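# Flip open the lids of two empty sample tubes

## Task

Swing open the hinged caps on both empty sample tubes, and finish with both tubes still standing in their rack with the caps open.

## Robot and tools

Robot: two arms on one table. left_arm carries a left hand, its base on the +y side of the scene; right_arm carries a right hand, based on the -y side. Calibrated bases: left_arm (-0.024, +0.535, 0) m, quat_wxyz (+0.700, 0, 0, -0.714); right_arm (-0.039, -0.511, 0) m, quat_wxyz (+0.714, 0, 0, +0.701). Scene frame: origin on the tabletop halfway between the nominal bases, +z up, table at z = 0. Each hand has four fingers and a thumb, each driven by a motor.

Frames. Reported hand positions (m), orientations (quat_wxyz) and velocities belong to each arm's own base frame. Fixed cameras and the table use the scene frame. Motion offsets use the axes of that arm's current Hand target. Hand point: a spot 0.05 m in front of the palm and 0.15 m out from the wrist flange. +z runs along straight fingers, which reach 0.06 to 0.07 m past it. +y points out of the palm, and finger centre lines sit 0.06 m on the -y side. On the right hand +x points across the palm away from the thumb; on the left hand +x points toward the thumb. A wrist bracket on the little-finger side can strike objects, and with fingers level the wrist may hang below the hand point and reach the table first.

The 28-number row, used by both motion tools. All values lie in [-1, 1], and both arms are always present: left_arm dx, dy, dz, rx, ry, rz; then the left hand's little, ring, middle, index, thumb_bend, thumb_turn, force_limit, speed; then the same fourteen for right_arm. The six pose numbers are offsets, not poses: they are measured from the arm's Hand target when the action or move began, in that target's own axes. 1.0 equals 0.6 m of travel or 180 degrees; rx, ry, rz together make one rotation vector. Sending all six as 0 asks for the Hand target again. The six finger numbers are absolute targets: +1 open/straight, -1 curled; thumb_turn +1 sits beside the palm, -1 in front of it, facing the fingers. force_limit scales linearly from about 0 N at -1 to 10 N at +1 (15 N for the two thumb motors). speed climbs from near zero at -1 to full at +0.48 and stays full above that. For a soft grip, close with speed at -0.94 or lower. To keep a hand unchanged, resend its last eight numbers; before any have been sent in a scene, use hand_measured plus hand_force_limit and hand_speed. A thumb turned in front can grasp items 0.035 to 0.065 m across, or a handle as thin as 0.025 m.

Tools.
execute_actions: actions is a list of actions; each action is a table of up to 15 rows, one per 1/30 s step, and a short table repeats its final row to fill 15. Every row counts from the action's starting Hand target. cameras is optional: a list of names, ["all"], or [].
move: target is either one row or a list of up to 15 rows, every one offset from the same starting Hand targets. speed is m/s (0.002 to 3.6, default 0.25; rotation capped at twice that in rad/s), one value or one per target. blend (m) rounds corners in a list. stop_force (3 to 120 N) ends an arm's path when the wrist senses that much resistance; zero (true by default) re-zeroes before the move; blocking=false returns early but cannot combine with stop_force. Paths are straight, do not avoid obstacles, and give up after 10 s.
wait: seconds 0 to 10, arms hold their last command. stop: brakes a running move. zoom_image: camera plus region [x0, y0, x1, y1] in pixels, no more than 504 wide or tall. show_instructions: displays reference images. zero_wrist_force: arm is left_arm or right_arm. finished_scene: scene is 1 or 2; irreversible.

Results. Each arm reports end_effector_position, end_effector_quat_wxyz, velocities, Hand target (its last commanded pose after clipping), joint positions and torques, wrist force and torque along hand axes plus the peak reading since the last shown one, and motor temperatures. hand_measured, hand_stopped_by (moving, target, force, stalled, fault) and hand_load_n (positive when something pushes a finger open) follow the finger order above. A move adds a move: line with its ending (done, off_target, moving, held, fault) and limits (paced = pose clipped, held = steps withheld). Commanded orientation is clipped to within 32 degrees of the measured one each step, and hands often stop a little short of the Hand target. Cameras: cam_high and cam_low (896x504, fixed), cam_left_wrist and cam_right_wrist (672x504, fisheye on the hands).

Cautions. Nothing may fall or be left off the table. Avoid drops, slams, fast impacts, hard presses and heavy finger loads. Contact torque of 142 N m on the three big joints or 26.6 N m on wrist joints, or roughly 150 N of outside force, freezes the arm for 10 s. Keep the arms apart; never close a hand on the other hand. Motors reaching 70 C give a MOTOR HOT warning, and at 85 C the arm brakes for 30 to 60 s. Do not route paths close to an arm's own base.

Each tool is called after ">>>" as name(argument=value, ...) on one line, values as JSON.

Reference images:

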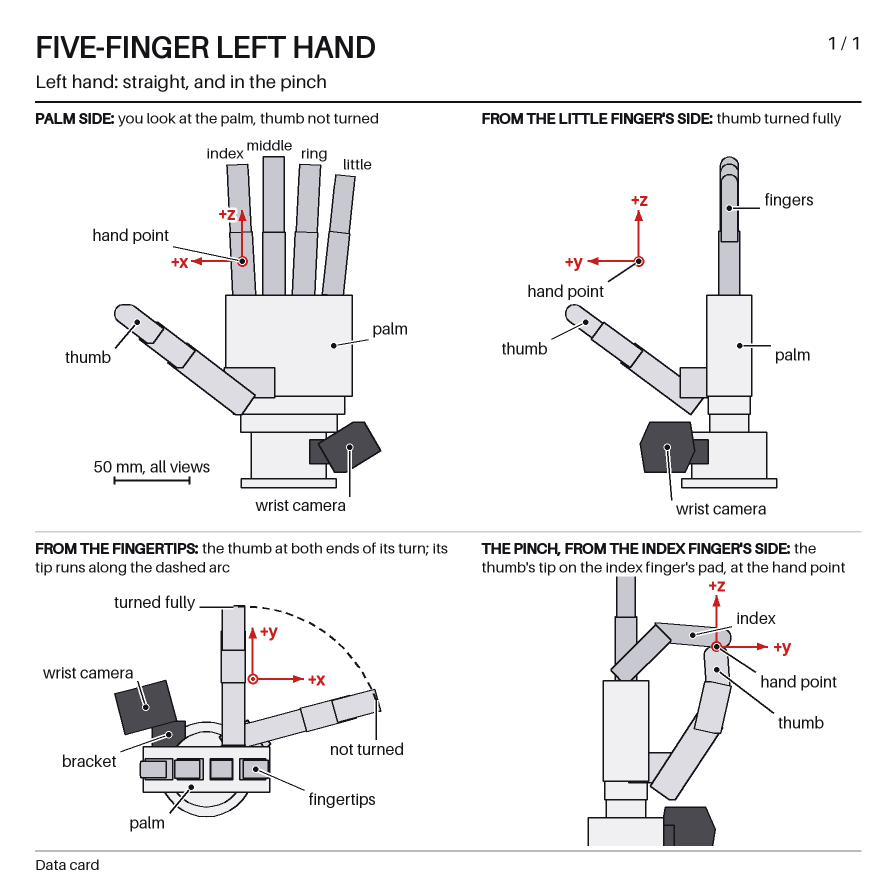

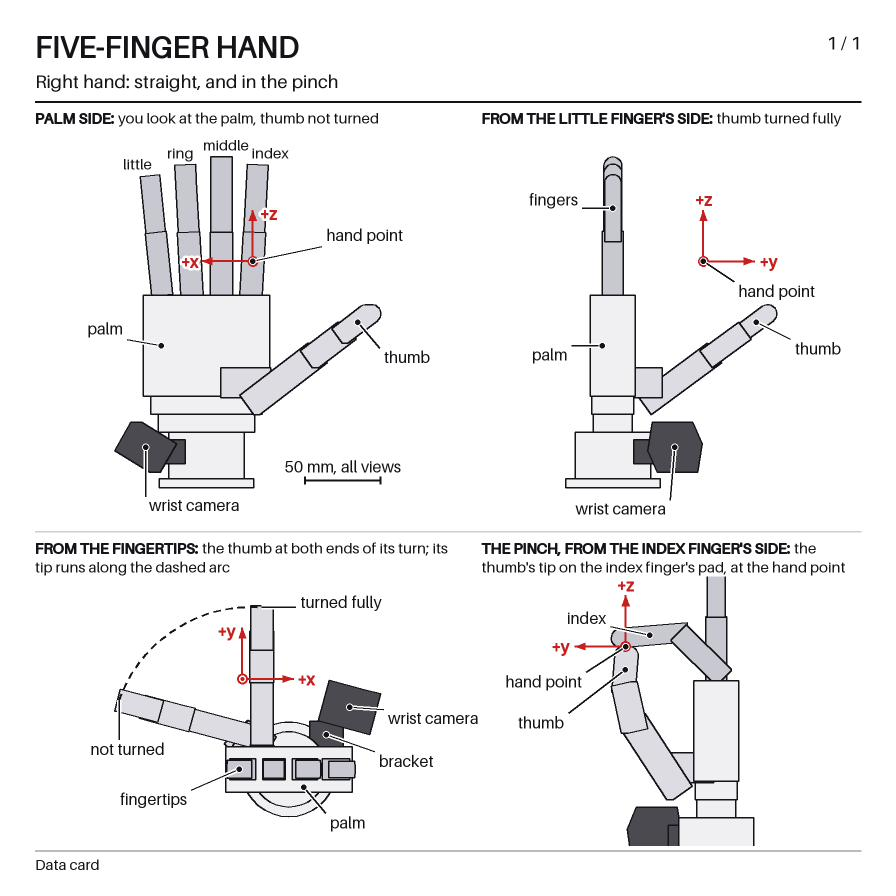

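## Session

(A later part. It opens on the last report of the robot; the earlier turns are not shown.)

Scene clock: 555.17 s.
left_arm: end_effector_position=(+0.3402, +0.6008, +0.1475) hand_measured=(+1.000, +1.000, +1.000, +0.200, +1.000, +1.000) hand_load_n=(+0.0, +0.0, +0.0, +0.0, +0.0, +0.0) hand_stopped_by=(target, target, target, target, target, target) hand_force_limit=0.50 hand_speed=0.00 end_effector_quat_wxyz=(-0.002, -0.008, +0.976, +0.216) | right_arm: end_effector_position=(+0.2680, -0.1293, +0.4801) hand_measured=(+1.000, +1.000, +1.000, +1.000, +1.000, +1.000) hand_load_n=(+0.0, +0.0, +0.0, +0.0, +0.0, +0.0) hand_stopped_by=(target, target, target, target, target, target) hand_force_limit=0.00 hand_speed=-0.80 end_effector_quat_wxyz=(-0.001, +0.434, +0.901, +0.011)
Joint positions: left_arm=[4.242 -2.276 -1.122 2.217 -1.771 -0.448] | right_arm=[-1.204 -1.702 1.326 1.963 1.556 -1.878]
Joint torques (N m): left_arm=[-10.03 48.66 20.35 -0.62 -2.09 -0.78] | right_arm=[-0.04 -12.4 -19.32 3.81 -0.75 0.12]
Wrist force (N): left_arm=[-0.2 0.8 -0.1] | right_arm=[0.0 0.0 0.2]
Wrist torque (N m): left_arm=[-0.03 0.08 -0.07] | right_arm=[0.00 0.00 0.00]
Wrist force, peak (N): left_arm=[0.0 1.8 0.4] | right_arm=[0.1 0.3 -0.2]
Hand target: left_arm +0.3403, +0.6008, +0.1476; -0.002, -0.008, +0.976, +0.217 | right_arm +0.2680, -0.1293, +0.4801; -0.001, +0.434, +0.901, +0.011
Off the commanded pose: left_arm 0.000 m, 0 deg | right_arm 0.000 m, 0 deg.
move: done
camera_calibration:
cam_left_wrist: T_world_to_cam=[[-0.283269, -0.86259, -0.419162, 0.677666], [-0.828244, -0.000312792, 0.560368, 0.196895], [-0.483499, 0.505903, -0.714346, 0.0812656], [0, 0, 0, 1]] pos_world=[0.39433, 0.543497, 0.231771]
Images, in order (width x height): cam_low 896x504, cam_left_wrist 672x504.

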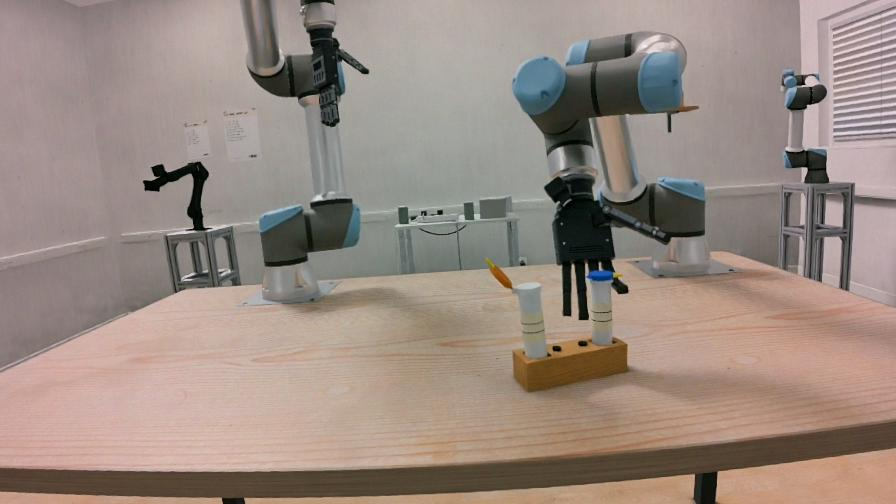

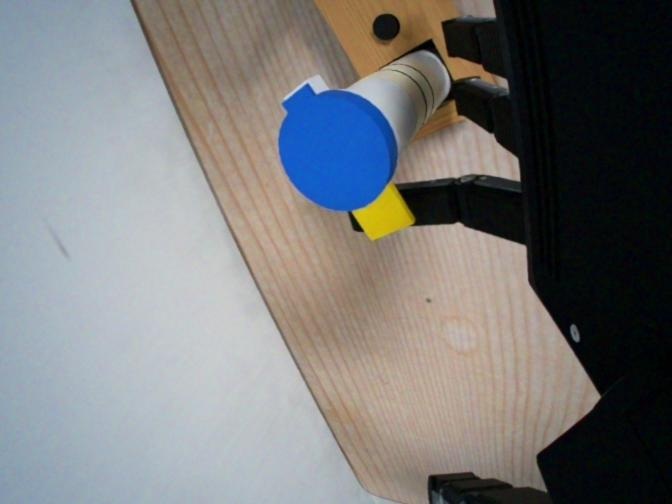

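>>> move(target=[-0.0267, 0, 0, 0, 0, 0, 1, 1, 1, 0.2, 1, 1, 0.5, 0.0, 0, 0, 0, 0, 0, 0, 1, 1, 1, 1, 1, 1, 0, -0.8], speed=0.025, stop_force=4, cameras=["cam_low", "cam_left_wrist"])

>>> zoom_image(camera="cam_low", region=[540, 240, 660, 360])

>>> zoom_image(camera="cam_left_wrist", region=[200, 50, 500, 275])

Scene clock: 562.63 s.
left_arm: end_effector_position=(+0.3563, +0.6011, +0.1476) hand_measured=(+1.000, +1.000, +1.000, +0.200, +1.000, +1.000) hand_load_n=(+0.0, +0.0, +0.0, +0.0, +0.0, +0.0) hand_stopped_by=(target, target, target, target, target, target) hand_force_limit=0.50 hand_speed=0.00 end_effector_quat_wxyz=(-0.002, -0.008, +0.976, +0.217) | right_arm: end_effector_position=(+0.2680, -0.1293, +0.4801) hand_measured=(+1.000, +1.000, +1.000, +1.000, +1.000, +1.000) hand_load_n=(+0.0, +0.0, +0.0, +0.0, +0.0, -0.5) hand_stopped_by=(target, target, target, target, target, target) hand_force_limit=0.00 hand_speed=-0.80 end_effector_quat_wxyz=(-0.001, +0.434, +0.901, +0.011)
Joint positions: left_arm=[4.217 -2.305 -1.073 2.193 -1.78 -0.472] | right_arm=[-1.204 -1.702 1.326 1.963 1.556 -1.878]
Joint torques (N m): left_arm=[10.71 55.46 9.5 -0.42 1.42 1.3] | right_arm=[0.63 -12.44 -19.09 3.88 -0.96 0]
Wrist force (N): left_arm=[-0.2 0.7 0.0] | right_arm=[0.0 0.2 0.2]
Wrist torque (N m): left_arm=[-0.08 0.09 -0.04] | right_arm=[0.03 0.00 0.00]
Wrist force, peak (N): left_arm=[-0.2 1.0 -0.2] | right_arm=[-0.3 -0.1 0.3]
Hand target: left_arm +0.3563, +0.6011, +0.1476; -0.002, -0.008, +0.976, +0.217 | right_arm +0.2680, -0.1293, +0.4801; -0.001, +0.434, +0.901, +0.011
Off the commanded pose: left_arm 0.000 m, 0 deg | right_arm 0.000 m, 0 deg.
move: done
camera_calibration:
cam_left_wrist: T_world_to_cam=[[-0.283343, -0.862511, -0.419275, 0.682541], [-0.828257, -0.00030011, 0.560348, 0.210177], [-0.483432, 0.506038, -0.714296, 0.0888568], [0, 0, 0, 1]] pos_world=[0.41043, 0.543797, 0.23187]
Images, in order (width x height): cam_low 896x504, cam_left_wrist 672x504.

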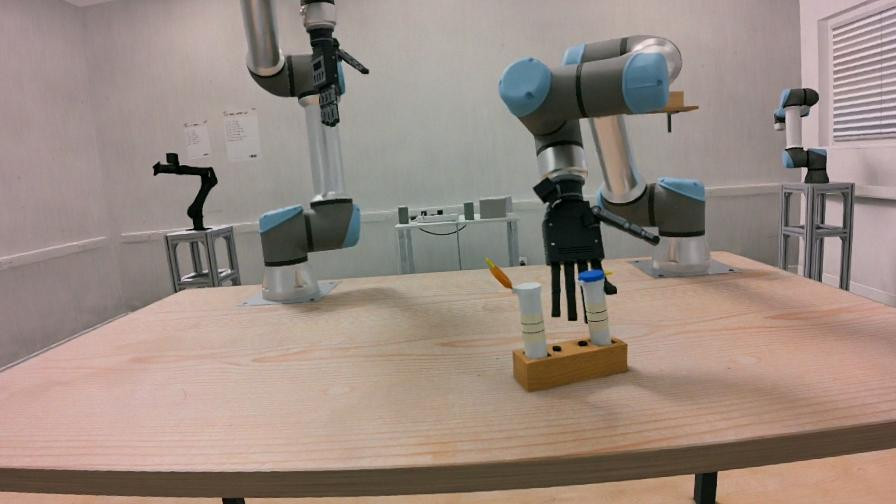

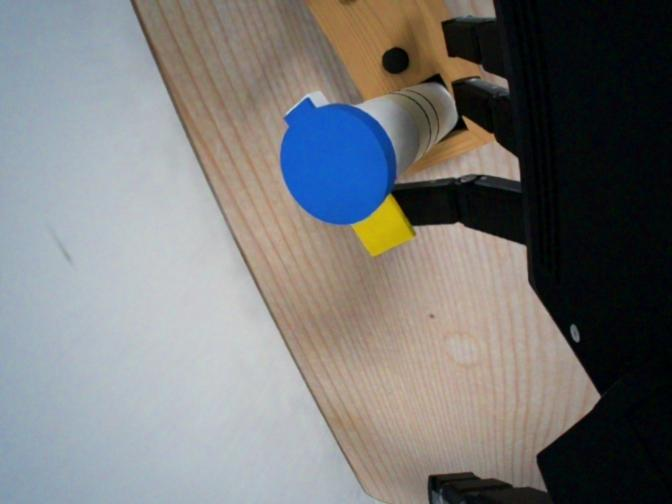

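Scaled by 4.200.

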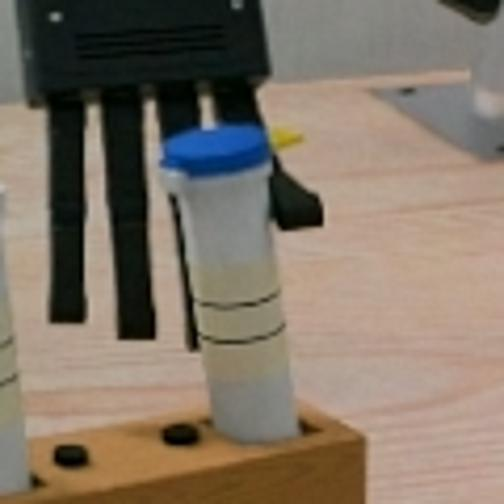

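Scaled by 1.680 from the camera's 672x504 image, which has a finer 960x720 frame.

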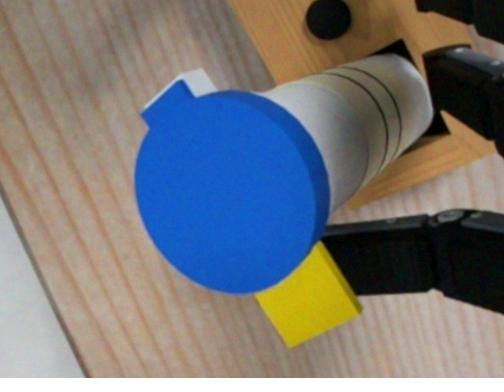

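>>> move(target=[-0.0133, 0, 0, 0, 0, 0, 1, 1, 1, 0.2, 1, 1, 0.5, 0.0, 0, 0, 0, 0, 0, 0, 1, 1, 1, 1, 1, 1, 0, -0.8], speed=0.02, stop_force=4, cameras=[])

Scene clock: 568.77 s.
left_arm: end_effector_position=(+0.3604, +0.6011, +0.1476) hand_measured=(+1.000, +1.000, +1.000, +0.200, +1.000, +1.000) hand_load_n=(+0.0, +0.0, +0.0, -0.5, +0.0, +0.0) hand_stopped_by=(target, target, target, target, target, target) hand_force_limit=0.50 hand_speed=0.00 end_effector_quat_wxyz=(-0.002, -0.008, +0.976, +0.217) | right_arm: end_effector_position=(+0.2680, -0.1293, +0.4801) hand_measured=(+1.000, +1.000, +1.000, +1.000, +1.000, +1.000) hand_load_n=(+0.0, +0.0, +0.5, +0.0, +0.0, +0.0) hand_stopped_by=(target, target, target, target, target, target) hand_force_limit=0.00 hand_speed=-0.80 end_effector_quat_wxyz=(-0.001, +0.434, +0.901, +0.011)
Joint positions: left_arm=[4.211 -2.312 -1.059 2.186 -1.783 -0.478] | right_arm=[-1.204 -1.702 1.326 1.963 1.556 -1.878]
Joint torques (N m): left_arm=[9.67 54.68 11.89 -2.03 1.87 -0.1] | right_arm=[-0.23 -11.04 -19.8 3.64 -0.99 0.05]
Wrist force (N): left_arm=[1.6 0.6 -0.8] | right_arm=[-0.1 0.0 0.0]
Wrist torque (N m): left_arm=[-0.04 0.13 -0.11] | right_arm=[0.00 0.01 0.00]
Wrist force, peak (N): left_arm=[5.4 0.3 -2.1] | right_arm=[-0.1 0.0 0.4]
Hand target: left_arm +0.3604, +0.6011, +0.1476; -0.002, -0.008, +0.976, +0.217 (not the last commanded pose) | right_arm +0.2680, -0.1293, +0.4801; -0.001, +0.434, +0.901, +0.011
Off the commanded pose: left_arm 0.004 m, 0 deg | right_arm 0.000 m, 0 deg.
move: contact (left_arm)
No camera images: "cameras" was empty.

>>> move(target=[[-0.0033, 0, 0, 0, 0, 0, 1, 1, 1, 0.2, 1, 1, 0.5, 0.0, 0, 0, 0, 0, 0, 0, 1, 1, 1, 1, 1, 1, 0, -0.8], [-0.0033, 0.0155, -0.0332, 0, 0, 0, 1, 1, 1, 0.2, 1, 1, 0.5, 0.0, 0, 0, 0, 0, 0, 0, 1, 1, 1, 1, 1, 1, 0, -0.8]], speed=0.03, cameras=["cam_low", "cam_left_wrist", "cam_high"])

>>> zoom_image(camera="cam_low", region=[460, 240, 660, 400])

>>> zoom_image(camera="cam_left_wrist", region=[200, 0, 500, 275])

Scene clock: 577.00 s.
left_arm: end_effector_position=(+0.3624, +0.6012, +0.1698) hand_measured=(+1.000, +1.000, +1.000, +0.200, +1.000, +1.000) hand_load_n=(-0.5, +0.0, +0.0, +0.0, +0.0, +0.0) hand_stopped_by=(target, target, target, target, target, target) hand_force_limit=0.50 hand_speed=0.00 end_effector_quat_wxyz=(-0.002, -0.008, +0.976, +0.217) | right_arm: end_effector_position=(+0.2680, -0.1293, +0.4801) hand_measured=(+1.000, +1.000, +1.000, +1.000, +1.000, +1.000) hand_load_n=(+0.0, +0.0, +0.0, +0.0, +0.0, +0.0) hand_stopped_by=(target, target, target, target, target, target) hand_force_limit=0.00 hand_speed=-0.80 end_effector_quat_wxyz=(-0.001, +0.434, +0.901, +0.011)
Joint positions: left_arm=[4.208 -2.304 -1.017 2.134 -1.784 -0.48] | right_arm=[-1.204 -1.702 1.326 1.963 1.556 -1.878]
Joint torques (N m): left_arm=[-7.24 41.54 11.96 -0.43 -0.01 0.79] | right_arm=[-0.26 -12.19 -19.21 3.8 -1.23 -0.08]
Wrist force (N): left_arm=[0.1 0.6 0.2] | right_arm=[0.0 -0.1 0.1]
Wrist torque (N m): left_arm=[-0.08 0.04 -0.03] | right_arm=[-0.01 0.00 0.00]
Wrist force, peak (N): left_arm=[10.6 -0.2 -3.6] | right_arm=[-0.1 0.1 0.4]
Hand target: left_arm +0.3624, +0.6012, +0.1696; -0.002, -0.008, +0.976, +0.217 | right_arm +0.2680, -0.1293, +0.4801; -0.001, +0.434, +0.901, +0.011
Off the commanded pose: left_arm 0.000 m, 0 deg | right_arm 0.000 m, 0 deg.
move: done
camera_calibration:
cam_left_wrist: T_world_to_cam=[[-0.283182, -0.862468, -0.419472, 0.693623], [-0.828326, -0.000510228, 0.560246, 0.202959], [-0.483408, 0.506111, -0.714261, 0.107554], [0, 0, 0, 1]] pos_world=[0.41653, 0.543897, 0.25407]
Images, in order (width x height): cam_high 896x504, cam_low 896x504, cam_left_wrist 672x504.

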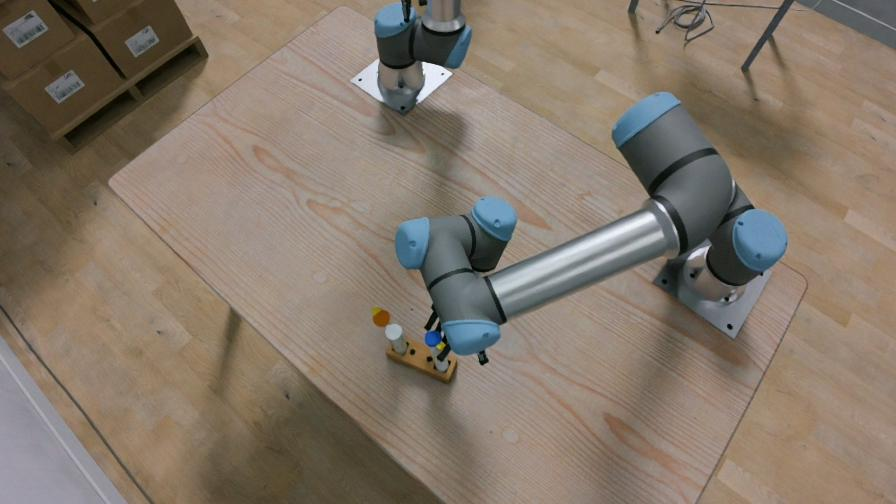

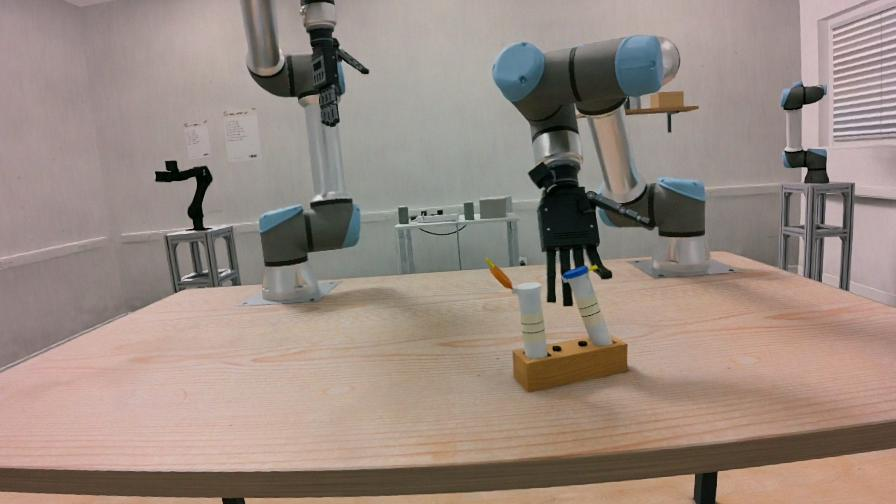

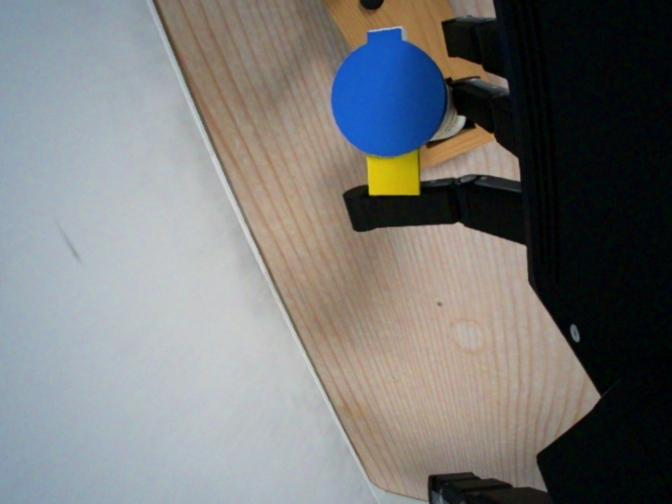

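Scaled by 2.520.

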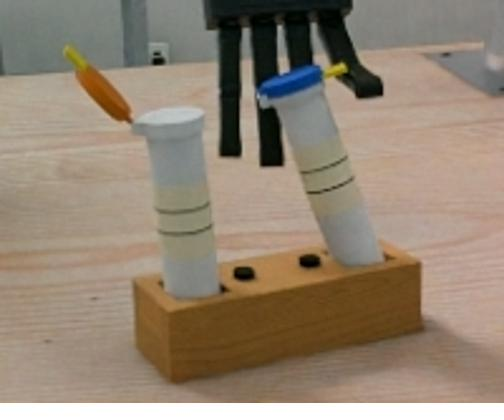

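Scaled by 1.680 from the camera's 672x504 image, which has a finer 960x720 frame.

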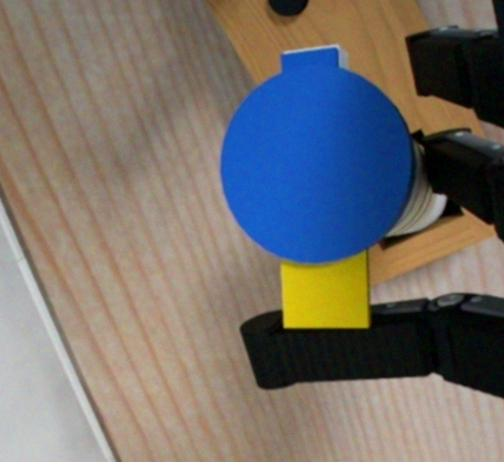

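>>> move(target=[[0.005, -0.0113, 0.0242, 0, 0, 0, 1, 1, 1, 0.2, 1, 1, 0.5, 0.0, 0, 0, 0, 0, 0, 0, 1, 1, 1, 1, 1, 1, 0, -0.8]], speed=0.03, cameras=["cam_low", "cam_left_wrist"])

>>> zoom_image(camera="cam_low", region=[460, 240, 660, 400])

>>> zoom_image(camera="cam_left_wrist", region=[200, 0, 500, 275])

Scene clock: 585.27 s.
left_arm: end_effector_position=(+0.3593, +0.6011, +0.1534) hand_measured=(+1.000, +1.000, +1.000, +0.200, +1.000, +1.000) hand_load_n=(+0.0, +0.0, +0.0, +0.0, +0.0, +0.0) hand_stopped_by=(target, target, target, target, target, target) hand_force_limit=0.50 hand_speed=0.00 end_effector_quat_wxyz=(-0.002, -0.008, +0.976, +0.216) | right_arm: end_effector_position=(+0.2680, -0.1293, +0.4801) hand_measured=(+1.000, +1.000, +1.000, +1.000, +1.000, +1.000) hand_load_n=(+0.0, +0.0, +0.0, +0.0, +0.0, +0.0) hand_stopped_by=(target, target, target, target, target, target) hand_force_limit=0.00 hand_speed=-0.80 end_effector_quat_wxyz=(-0.001, +0.434, +0.901, +0.011)
Joint positions: left_arm=[4.212 -2.307 -1.054 2.175 -1.782 -0.476] | right_arm=[-1.204 -1.702 1.326 1.963 1.556 -1.878]
Joint torques (N m): left_arm=[4.42 44.72 29.94 -2.87 1.03 0.52] | right_arm=[0.11 -12.89 -19.28 3.42 -1.24 0.12]
Wrist force (N): left_arm=[-0.3 0.5 0.1] | right_arm=[-0.1 0.1 0.1]
Wrist torque (N m): left_arm=[-0.10 0.09 -0.18] | right_arm=[0.01 0.02 -0.01]
Wrist force, peak (N): left_arm=[-0.1 1.1 -0.6] | right_arm=[0.2 -0.2 0.3]
Hand target: left_arm +0.3594, +0.6011, +0.1536; -0.002, -0.008, +0.976, +0.217 | right_arm +0.2680, -0.1293, +0.4801; -0.001, +0.434, +0.901, +0.011
Off the commanded pose: left_arm 0.000 m, 0 deg | right_arm 0.000 m, 0 deg.
move: done
camera_calibration:
cam_left_wrist: T_world_to_cam=[[-0.283292, -0.862627, -0.419071, 0.685817], [-0.828157, -0.00032163, 0.560496, 0.209346], [-0.483634, 0.505841, -0.714299, 0.0946419], [0, 0, 0, 1]] pos_world=[0.41343, 0.543797, 0.237671]
Images, in order (width x height): cam_low 896x504, cam_left_wrist 672x504.

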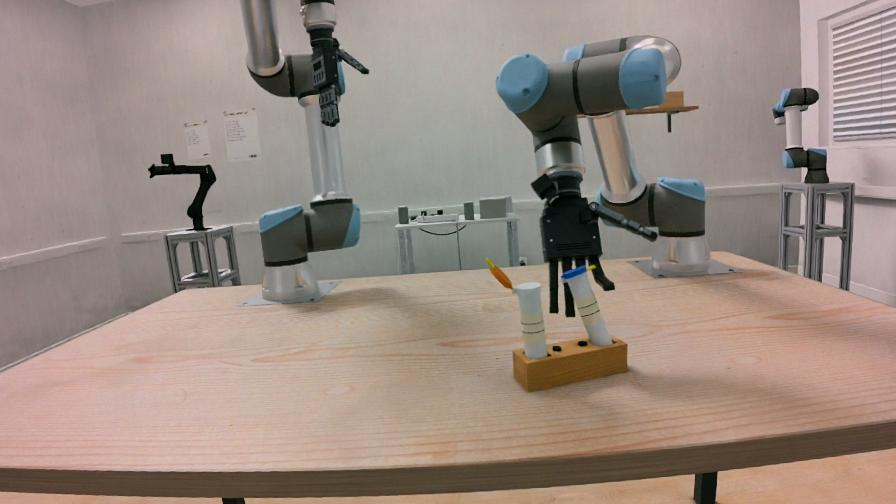

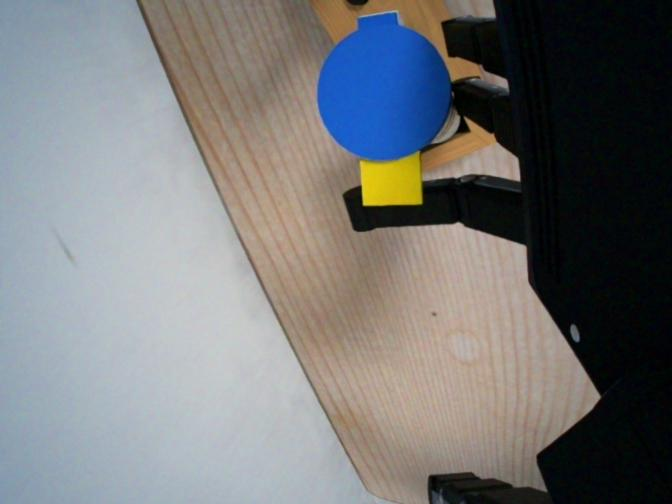

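Scaled by 2.520.

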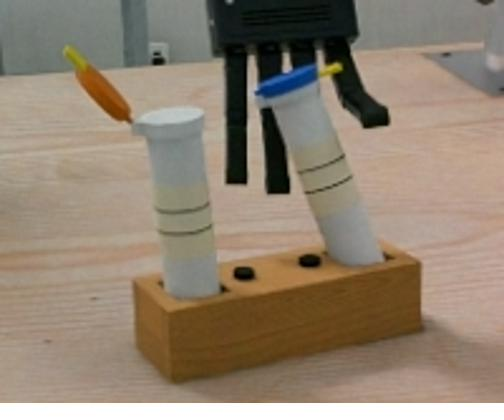

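Scaled by 1.680 from the camera's 672x504 image, which has a finer 960x720 frame.

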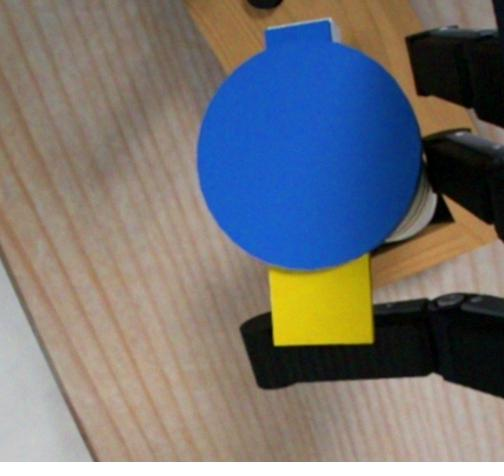

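>>> move(target=[[0.02, 0, 0, 0, 0, 0, 1, 1, 1, 0.2, 1, 1, 0.5, 0.0, 0, 0, 0, 0, 0, 0, 1, 1, 1, 1, 1, 1, 0, -0.8], [0.02, -0.1057, -0.0494, 0, 0, 0, 1, 1, 1, 0.2, 1, 1, 0.5, 0.0, 0, 0, 0, 0, 0, 0, 1, 1, 1, 1, 1, 1, 0, -0.8], [-0.1287, -0.1120, -0.0358, 0, 0, 0, 1, 1, 1, 0.2, 1, 1, 0.5, 0.0, 0, 0, 0, 0, 0, 0, 1, 1, 1, 1, 1, 1, 0, -0.8], [-0.1287, -0.0003, 0.0164, 0, 0, 0, 1, 1, 1, 0.2, 1, 1, 0.5, 0.0, 0, 0, 0, 0, 0, 0, 1, 1, 1, 1, 1, 1, 0, -0.8]], speed=[0.04, 0.12, 0.15, 0.08], cameras=["cam_low", "cam_left_wrist"])

>>> zoom_image(camera="cam_low", region=[460, 240, 660, 400])

>>> zoom_image(camera="cam_left_wrist", region=[200, 50, 500, 350])

Scene clock: 608.30 s.
left_arm: end_effector_position=(+0.4365, +0.6065, +0.1445) hand_measured=(+1.000, +1.000, +1.000, +0.200, +1.000, +1.000) hand_load_n=(+0.0, +0.0, +0.0, +0.0, +0.0, +0.0) hand_stopped_by=(target, target, target, target, target, target) hand_force_limit=0.50 hand_speed=0.00 end_effector_quat_wxyz=(-0.002, -0.008, +0.976, +0.217) | right_arm: end_effector_position=(+0.2680, -0.1293, +0.4801) hand_measured=(+1.000, +1.000, +1.000, +1.000, +1.000, +1.000) hand_load_n=(+0.0, +0.0, +0.0, +0.0, +0.0, +0.0) hand_stopped_by=(target, target, target, target, target, target) hand_force_limit=0.00 hand_speed=-0.80 end_effector_quat_wxyz=(-0.001, +0.434, +0.901, +0.011)
Joint positions: left_arm=[4.108 -2.489 -0.753 2.033 -1.82 -0.576] | right_arm=[-1.204 -1.702 1.326 1.963 1.556 -1.878]
Joint torques (N m): left_arm=[-9.5 57.97 17.18 -0.56 -2.31 -1.08] | right_arm=[0.18 -12.57 -19.57 3.69 -1.31 -0.08]
Wrist force (N): left_arm=[-0.2 0.4 -0.5] | right_arm=[-0.2 0.1 0.1]
Wrist torque (N m): left_arm=[-0.07 0.06 -0.09] | right_arm=[0.01 0.03 -0.01]
Wrist force, peak (N): left_arm=[0.1 1.8 0.1] | right_arm=[-0.3 0.2 0.2]
Hand target: left_arm +0.4365, +0.6065, +0.1445; -0.002, -0.008, +0.976, +0.217 | right_arm +0.2680, -0.1293, +0.4801; -0.001, +0.434, +0.901, +0.011
Off the commanded pose: left_arm 0.000 m, 0 deg | right_arm 0.000 m, 0 deg.
move: done
camera_calibration:
cam_left_wrist: T_world_to_cam=[[-0.283162, -0.862627, -0.419158, 0.708501], [-0.828201, -0.000456581, 0.560431, 0.278355], [-0.483634, 0.50584, -0.7143, 0.122771], [0, 0, 0, 1]] pos_world=[0.49053, 0.549197, 0.228671]
Images, in order (width x height): cam_low 896x504, cam_left_wrist 672x504.

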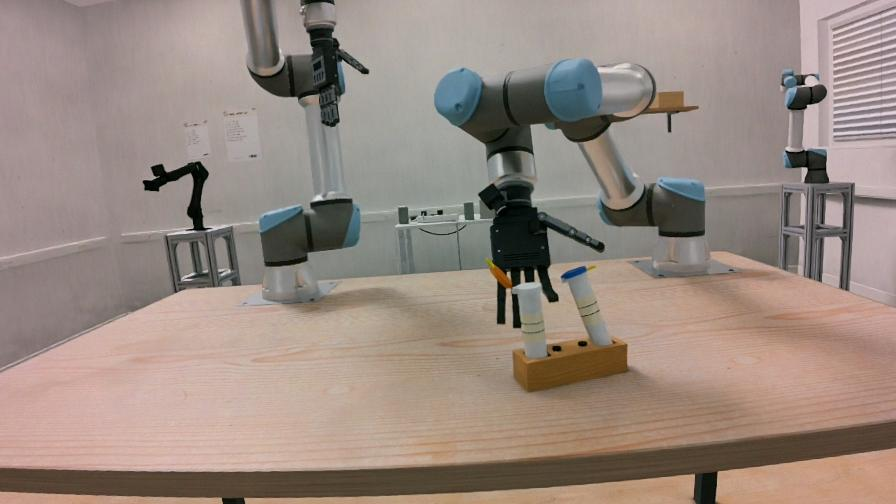

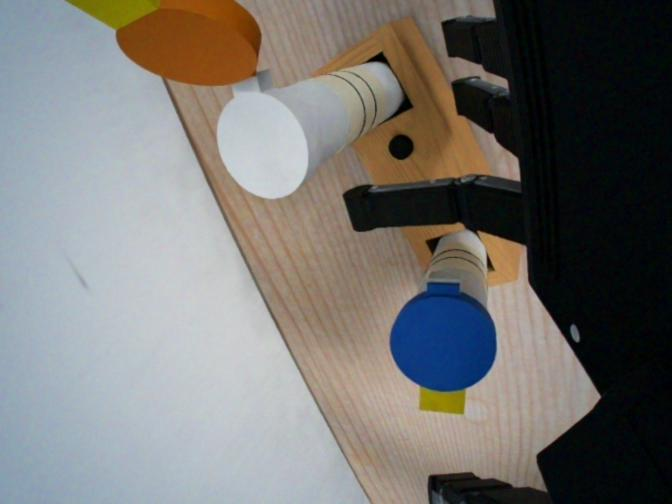

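Scaled by 2.520.

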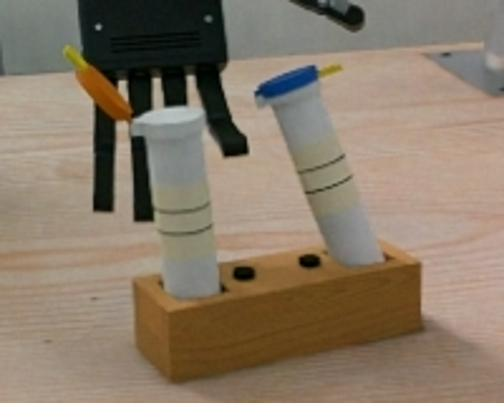

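Scaled by 1.680 from the camera's 672x504 image, which has a finer 960x720 frame.

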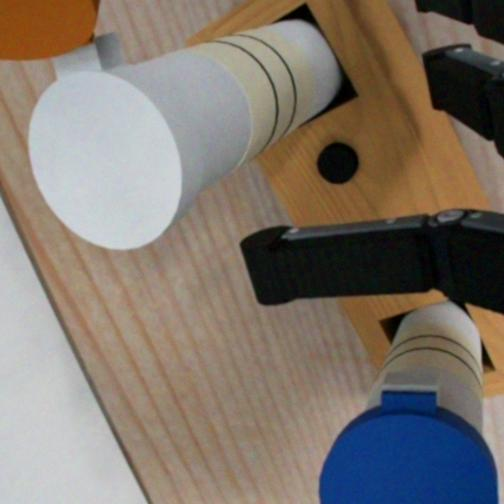

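>>> move(target=[0.08, 0, 0, 0, 0, 0, 1, 1, 1, 0.2, 1, 1, 0.5, 0.0, 0, 0, 0, 0, 0, 0, 1, 1, 1, 1, 1, 1, 0, -0.8], speed=0.03, stop_force=5, cameras=["cam_low", "cam_left_wrist"])

>>> zoom_image(camera="cam_low", region=[460, 240, 660, 400])

>>> zoom_image(camera="cam_left_wrist", region=[200, 50, 500, 350])

Scene clock: 616.97 s.
left_arm: end_effector_position=(+0.3885, +0.6056, +0.1446) hand_measured=(+1.000, +1.000, +1.000, +0.200, +1.000, +1.000) hand_load_n=(+0.0, +0.0, +0.0, +0.0, +0.0, +0.0) hand_stopped_by=(target, target, target, target, target, target) hand_force_limit=0.50 hand_speed=0.00 end_effector_quat_wxyz=(-0.002, -0.008, +0.976, +0.217) | right_arm: end_effector_position=(+0.2680, -0.1293, +0.4801) hand_measured=(+1.000, +1.000, +1.000, +1.000, +1.000, +1.000) hand_load_n=(+0.0, +0.0, +0.0, +0.0, +0.0, -0.5) hand_stopped_by=(target, target, target, target, target, target) hand_force_limit=0.00 hand_speed=-0.80 end_effector_quat_wxyz=(-0.001, +0.434, +0.901, +0.011)
Joint positions: left_arm=[4.173 -2.378 -0.953 2.137 -1.797 -0.513] | right_arm=[-1.204 -1.702 1.326 1.963 1.556 -1.878]
Joint torques (N m): left_arm=[-10.21 38.46 30.2 -3.31 -2.18 -1.35] | right_arm=[0.12 -12.4 -20.24 3.61 -1.43 0]
Wrist force (N): left_arm=[-0.2 0.7 0.0] | right_arm=[0.0 0.0 0.1]
Wrist torque (N m): left_arm=[-0.04 0.07 -0.16] | right_arm=[-0.01 0.00 0.00]
Wrist force, peak (N): left_arm=[-0.3 1.1 -0.2] | right_arm=[-0.4 -0.1 0.2]
Hand target: left_arm +0.3885, +0.6056, +0.1446; -0.002, -0.008, +0.976, +0.217 | right_arm +0.2680, -0.1293, +0.4801; -0.001, +0.434, +0.901, +0.011
Off the commanded pose: left_arm 0.000 m, 0 deg | right_arm 0.000 m, 0 deg.
move: done
camera_calibration:
cam_left_wrist: T_world_to_cam=[[-0.283258, -0.862526, -0.419302, 0.694223], [-0.828242, -0.000416393, 0.560371, 0.238637], [-0.483509, 0.506013, -0.714262, 0.0999721], [0, 0, 0, 1]] pos_world=[0.44263, 0.548297, 0.22877]
Images, in order (width x height): cam_low 896x504, cam_left_wrist 672x504.

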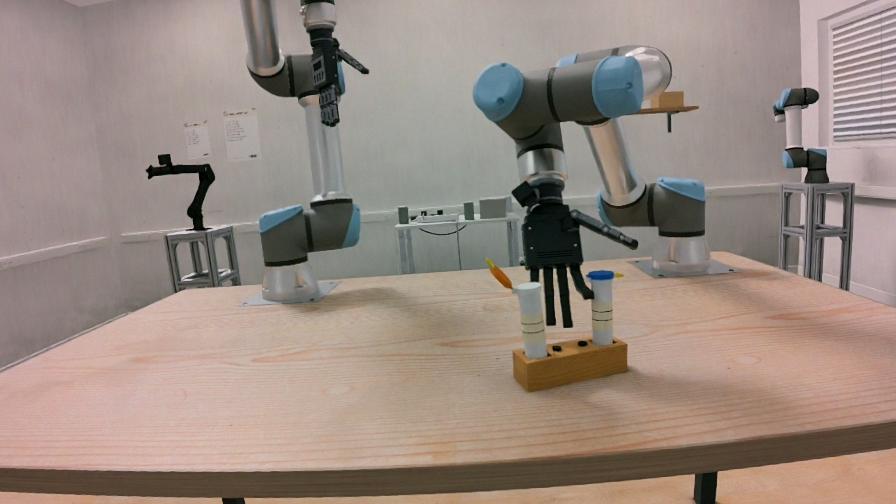

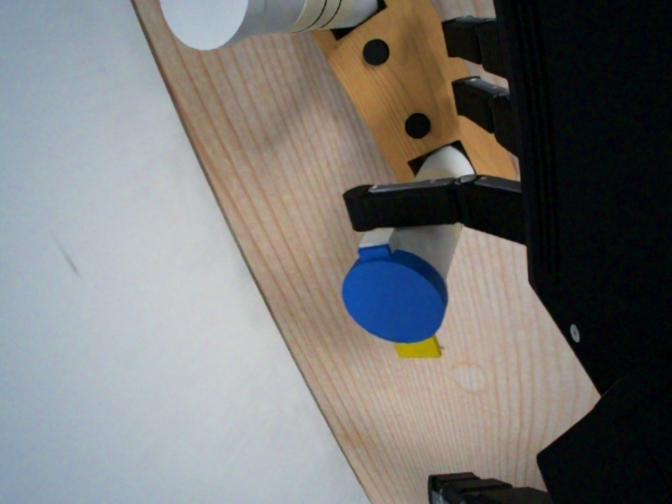

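Scaled by 2.520.

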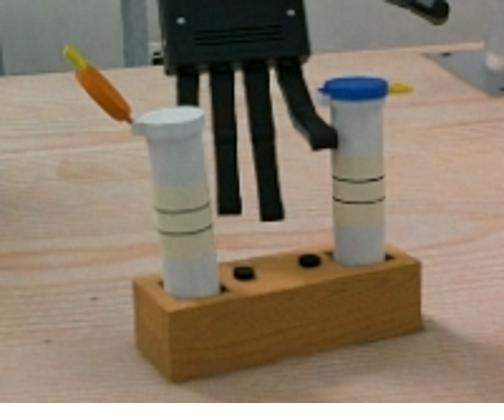

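Scaled by 1.680 from the camera's 672x504 image, which has a finer 960x720 frame.

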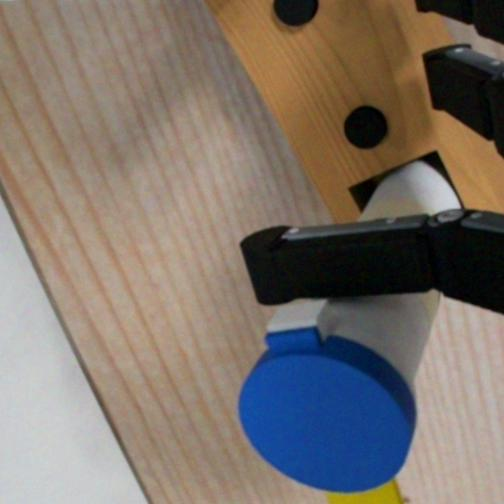

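>>> move(target=[[-0.0133, 0, 0, 0, 0, 0, 1, 1, 1, 0.2, 1, 1, 0.5, 0.0, 0, 0, 0, 0, 0, 0, 1, 1, 1, 1, 1, 1, 0, -0.8], [-0.0133, -0.0997, -0.0465, 0, 0, 0, 1, 1, 1, 0.2, 1, 1, 0.5, 0.0, 0, 0, 0, 0, 0, 0, 1, 1, 1, 1, 1, 1, 0, -0.8], [0.08, -0.0933, -0.0602, 0, 0, 0, 1, 1, 1, 0.2, 1, 1, 0.5, 0.0, 0, 0, 0, 0, 0, 0, 1, 1, 1, 1, 1, 1, 0, -0.8], [0.08, 0.0018, -0.0157, 0, 0, 0, 1, 1, 1, 0.2, 1, 1, 0.5, 0.0, 0, 0, 0, 0, 0, 0, 1, 1, 1, 1, 1, 1, 0, -0.8]], speed=[0.04, 0.12, 0.15, 0.08], cameras=["cam_low", "cam_left_wrist"])

>>> zoom_image(camera="cam_low", region=[540, 240, 660, 360])

>>> zoom_image(camera="cam_left_wrist", region=[200, 50, 500, 350])

Scene clock: 630.57 s.
left_arm: end_effector_position=(+0.3405, +0.6018, +0.1535) hand_measured=(+1.000, +1.000, +1.000, +0.200, +1.000, +1.000) hand_load_n=(+0.0, +0.0, +0.0, +0.0, +0.0, +0.0) hand_stopped_by=(target, target, target, target, target, target) hand_force_limit=0.50 hand_speed=0.00 end_effector_quat_wxyz=(-0.002, -0.008, +0.976, +0.216) | right_arm: end_effector_position=(+0.2680, -0.1293, +0.4801) hand_measured=(+1.000, +1.000, +1.000, +1.000, +1.000, +1.000) hand_load_n=(+0.0, +0.0, +0.0, +0.0, +0.0, +0.0) hand_stopped_by=(target, target, target, target, target, target) hand_force_limit=0.00 hand_speed=-0.80 end_effector_quat_wxyz=(-0.001, +0.434, +0.901, +0.011)
Joint positions: left_arm=[4.242 -2.275 -1.108 2.203 -1.771 -0.448] | right_arm=[-1.204 -1.702 1.326 1.963 1.556 -1.878]
Joint torques (N m): left_arm=[-9.8 52.05 13.98 -0.41 -2.06 -1.23] | right_arm=[-0.03 -12.6 -21.11 3.65 -1.52 -0.01]
Wrist force (N): left_arm=[-0.2 0.8 -0.2] | right_arm=[-0.1 0.1 0.1]
Wrist torque (N m): left_arm=[-0.03 0.07 -0.11] | right_arm=[0.01 0.01 -0.01]
Wrist force, peak (N): left_arm=[0.0 1.8 0.0] | right_arm=[-0.3 -0.3 0.2]
Hand target: left_arm +0.3406, +0.6018, +0.1536; -0.002, -0.008, +0.976, +0.217 | right_arm +0.2680, -0.1293, +0.4801; -0.001, +0.434, +0.901, +0.011
Off the commanded pose: left_arm 0.000 m, 0 deg | right_arm 0.000 m, 0 deg.
move: done
camera_calibration:
cam_left_wrist: T_world_to_cam=[[-0.283156, -0.862634, -0.419148, 0.681105], [-0.828268, -0.000386204, 0.560332, 0.19384], [-0.483523, 0.505828, -0.714383, 0.08525], [0, 0, 0, 1]] pos_world=[0.39463, 0.544497, 0.237771]
Images, in order (width x height): cam_low 896x504, cam_left_wrist 672x504.

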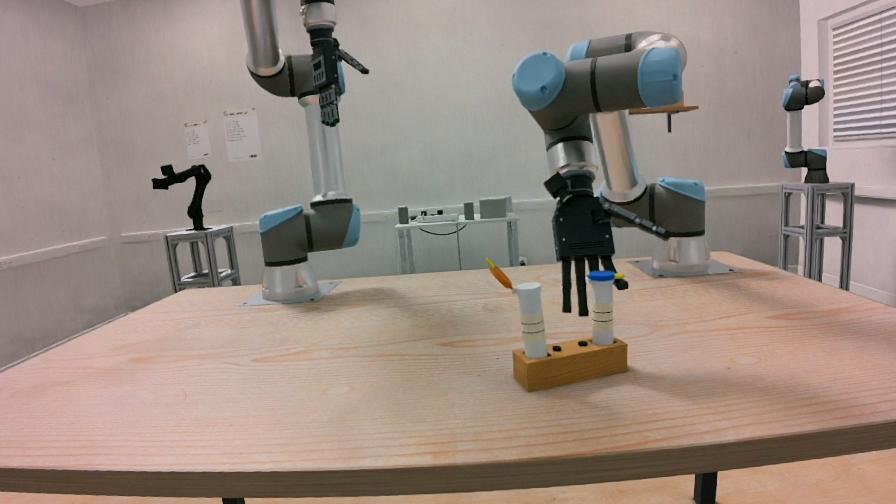

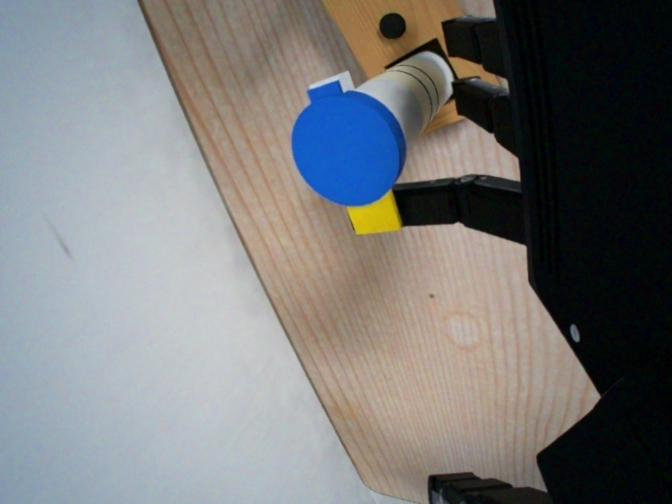

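Scaled by 4.200.

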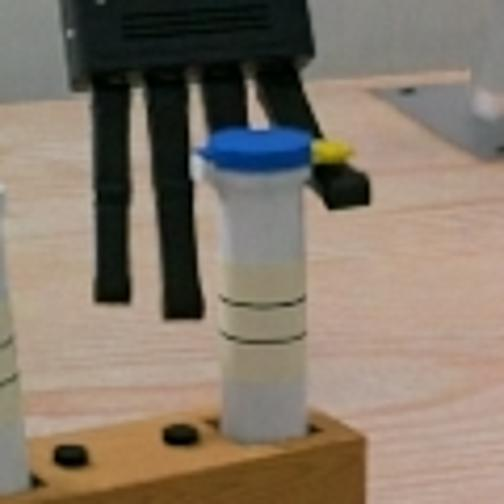

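Scaled by 1.680 from the camera's 672x504 image, which has a finer 960x720 frame.

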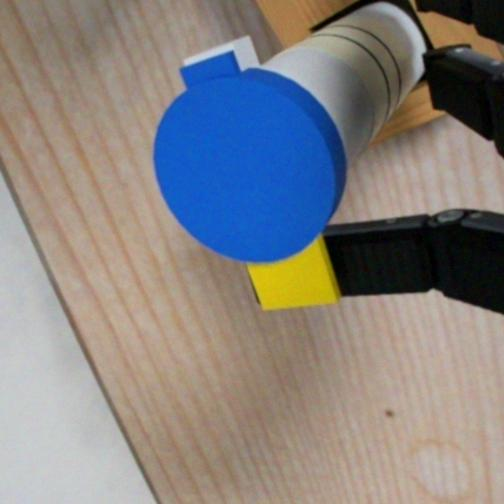

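>>> move(target=[-0.04, 0, 0, 0, 0, 0, 1, 1, 1, 0.2, 1, 1, 0.5, 0.0, 0, 0, 0, 0, 0, 0, 1, 1, 1, 1, 1, 1, 0, -0.8], speed=0.02, stop_force=4, cameras=["cam_low"])

>>> zoom_image(camera="cam_low", region=[540, 240, 660, 360])

Scene clock: 638.40 s.
left_arm: end_effector_position=(+0.3618, +0.6021, +0.1536) hand_measured=(+1.000, +1.000, +1.000, +0.200, +1.000, +1.000) hand_load_n=(+0.0, +0.0, +0.0, +0.0, +0.0, +0.0) hand_stopped_by=(target, target, target, target, target, target) hand_force_limit=0.50 hand_speed=0.00 end_effector_quat_wxyz=(-0.002, -0.008, +0.976, +0.217) | right_arm: end_effector_position=(+0.2680, -0.1293, +0.4801) hand_measured=(+1.000, +1.000, +1.000, +1.000, +1.000, +1.000) hand_load_n=(+0.0, +0.0, +0.0, +0.0, +0.0, +0.0) hand_stopped_by=(target, target, target, target, target, target) hand_force_limit=0.00 hand_speed=-0.80 end_effector_quat_wxyz=(-0.001, +0.434, +0.901, +0.011)
Joint positions: left_arm=[4.209 -2.313 -1.042 2.169 -1.783 -0.479] | right_arm=[-1.204 -1.702 1.326 1.963 1.556 -1.878]
Joint torques (N m): left_arm=[9.32 55.46 21.23 -2.25 1.7 -0.99] | right_arm=[-0.02 -13.1 -21.76 3.58 -1.39 0.08]
Wrist force (N): left_arm=[1.8 0.9 -0.5] | right_arm=[-0.2 0.0 0.1]
Wrist torque (N m): left_arm=[0.00 0.10 -0.13] | right_arm=[0.00 0.03 -0.01]
Wrist force, peak (N): left_arm=[5.6 0.4 -1.7] | right_arm=[0.0 0.2 0.4]
Hand target: left_arm +0.3618, +0.6021, +0.1536; -0.002, -0.008, +0.976, +0.217 (not the last commanded pose) | right_arm +0.2680, -0.1293, +0.4801; -0.001, +0.434, +0.901, +0.011
Off the commanded pose: left_arm 0.003 m, 0 deg | right_arm 0.000 m, 0 deg.
move: contact (left_arm)
Images, in order (width x height): cam_low 896x504.

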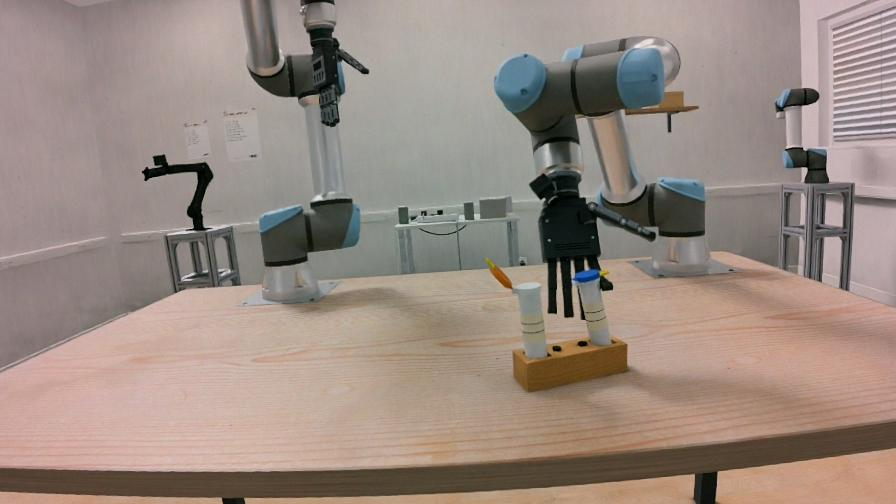

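Scaled by 4.200.

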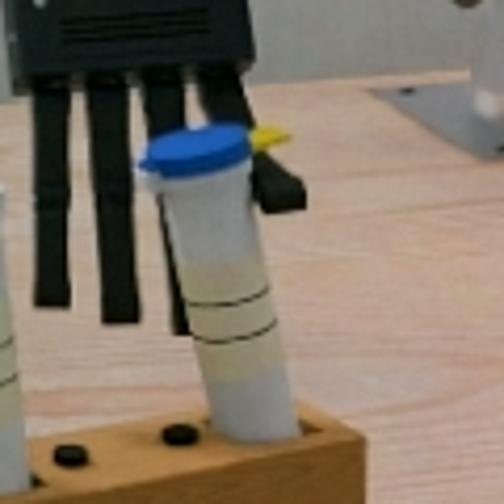

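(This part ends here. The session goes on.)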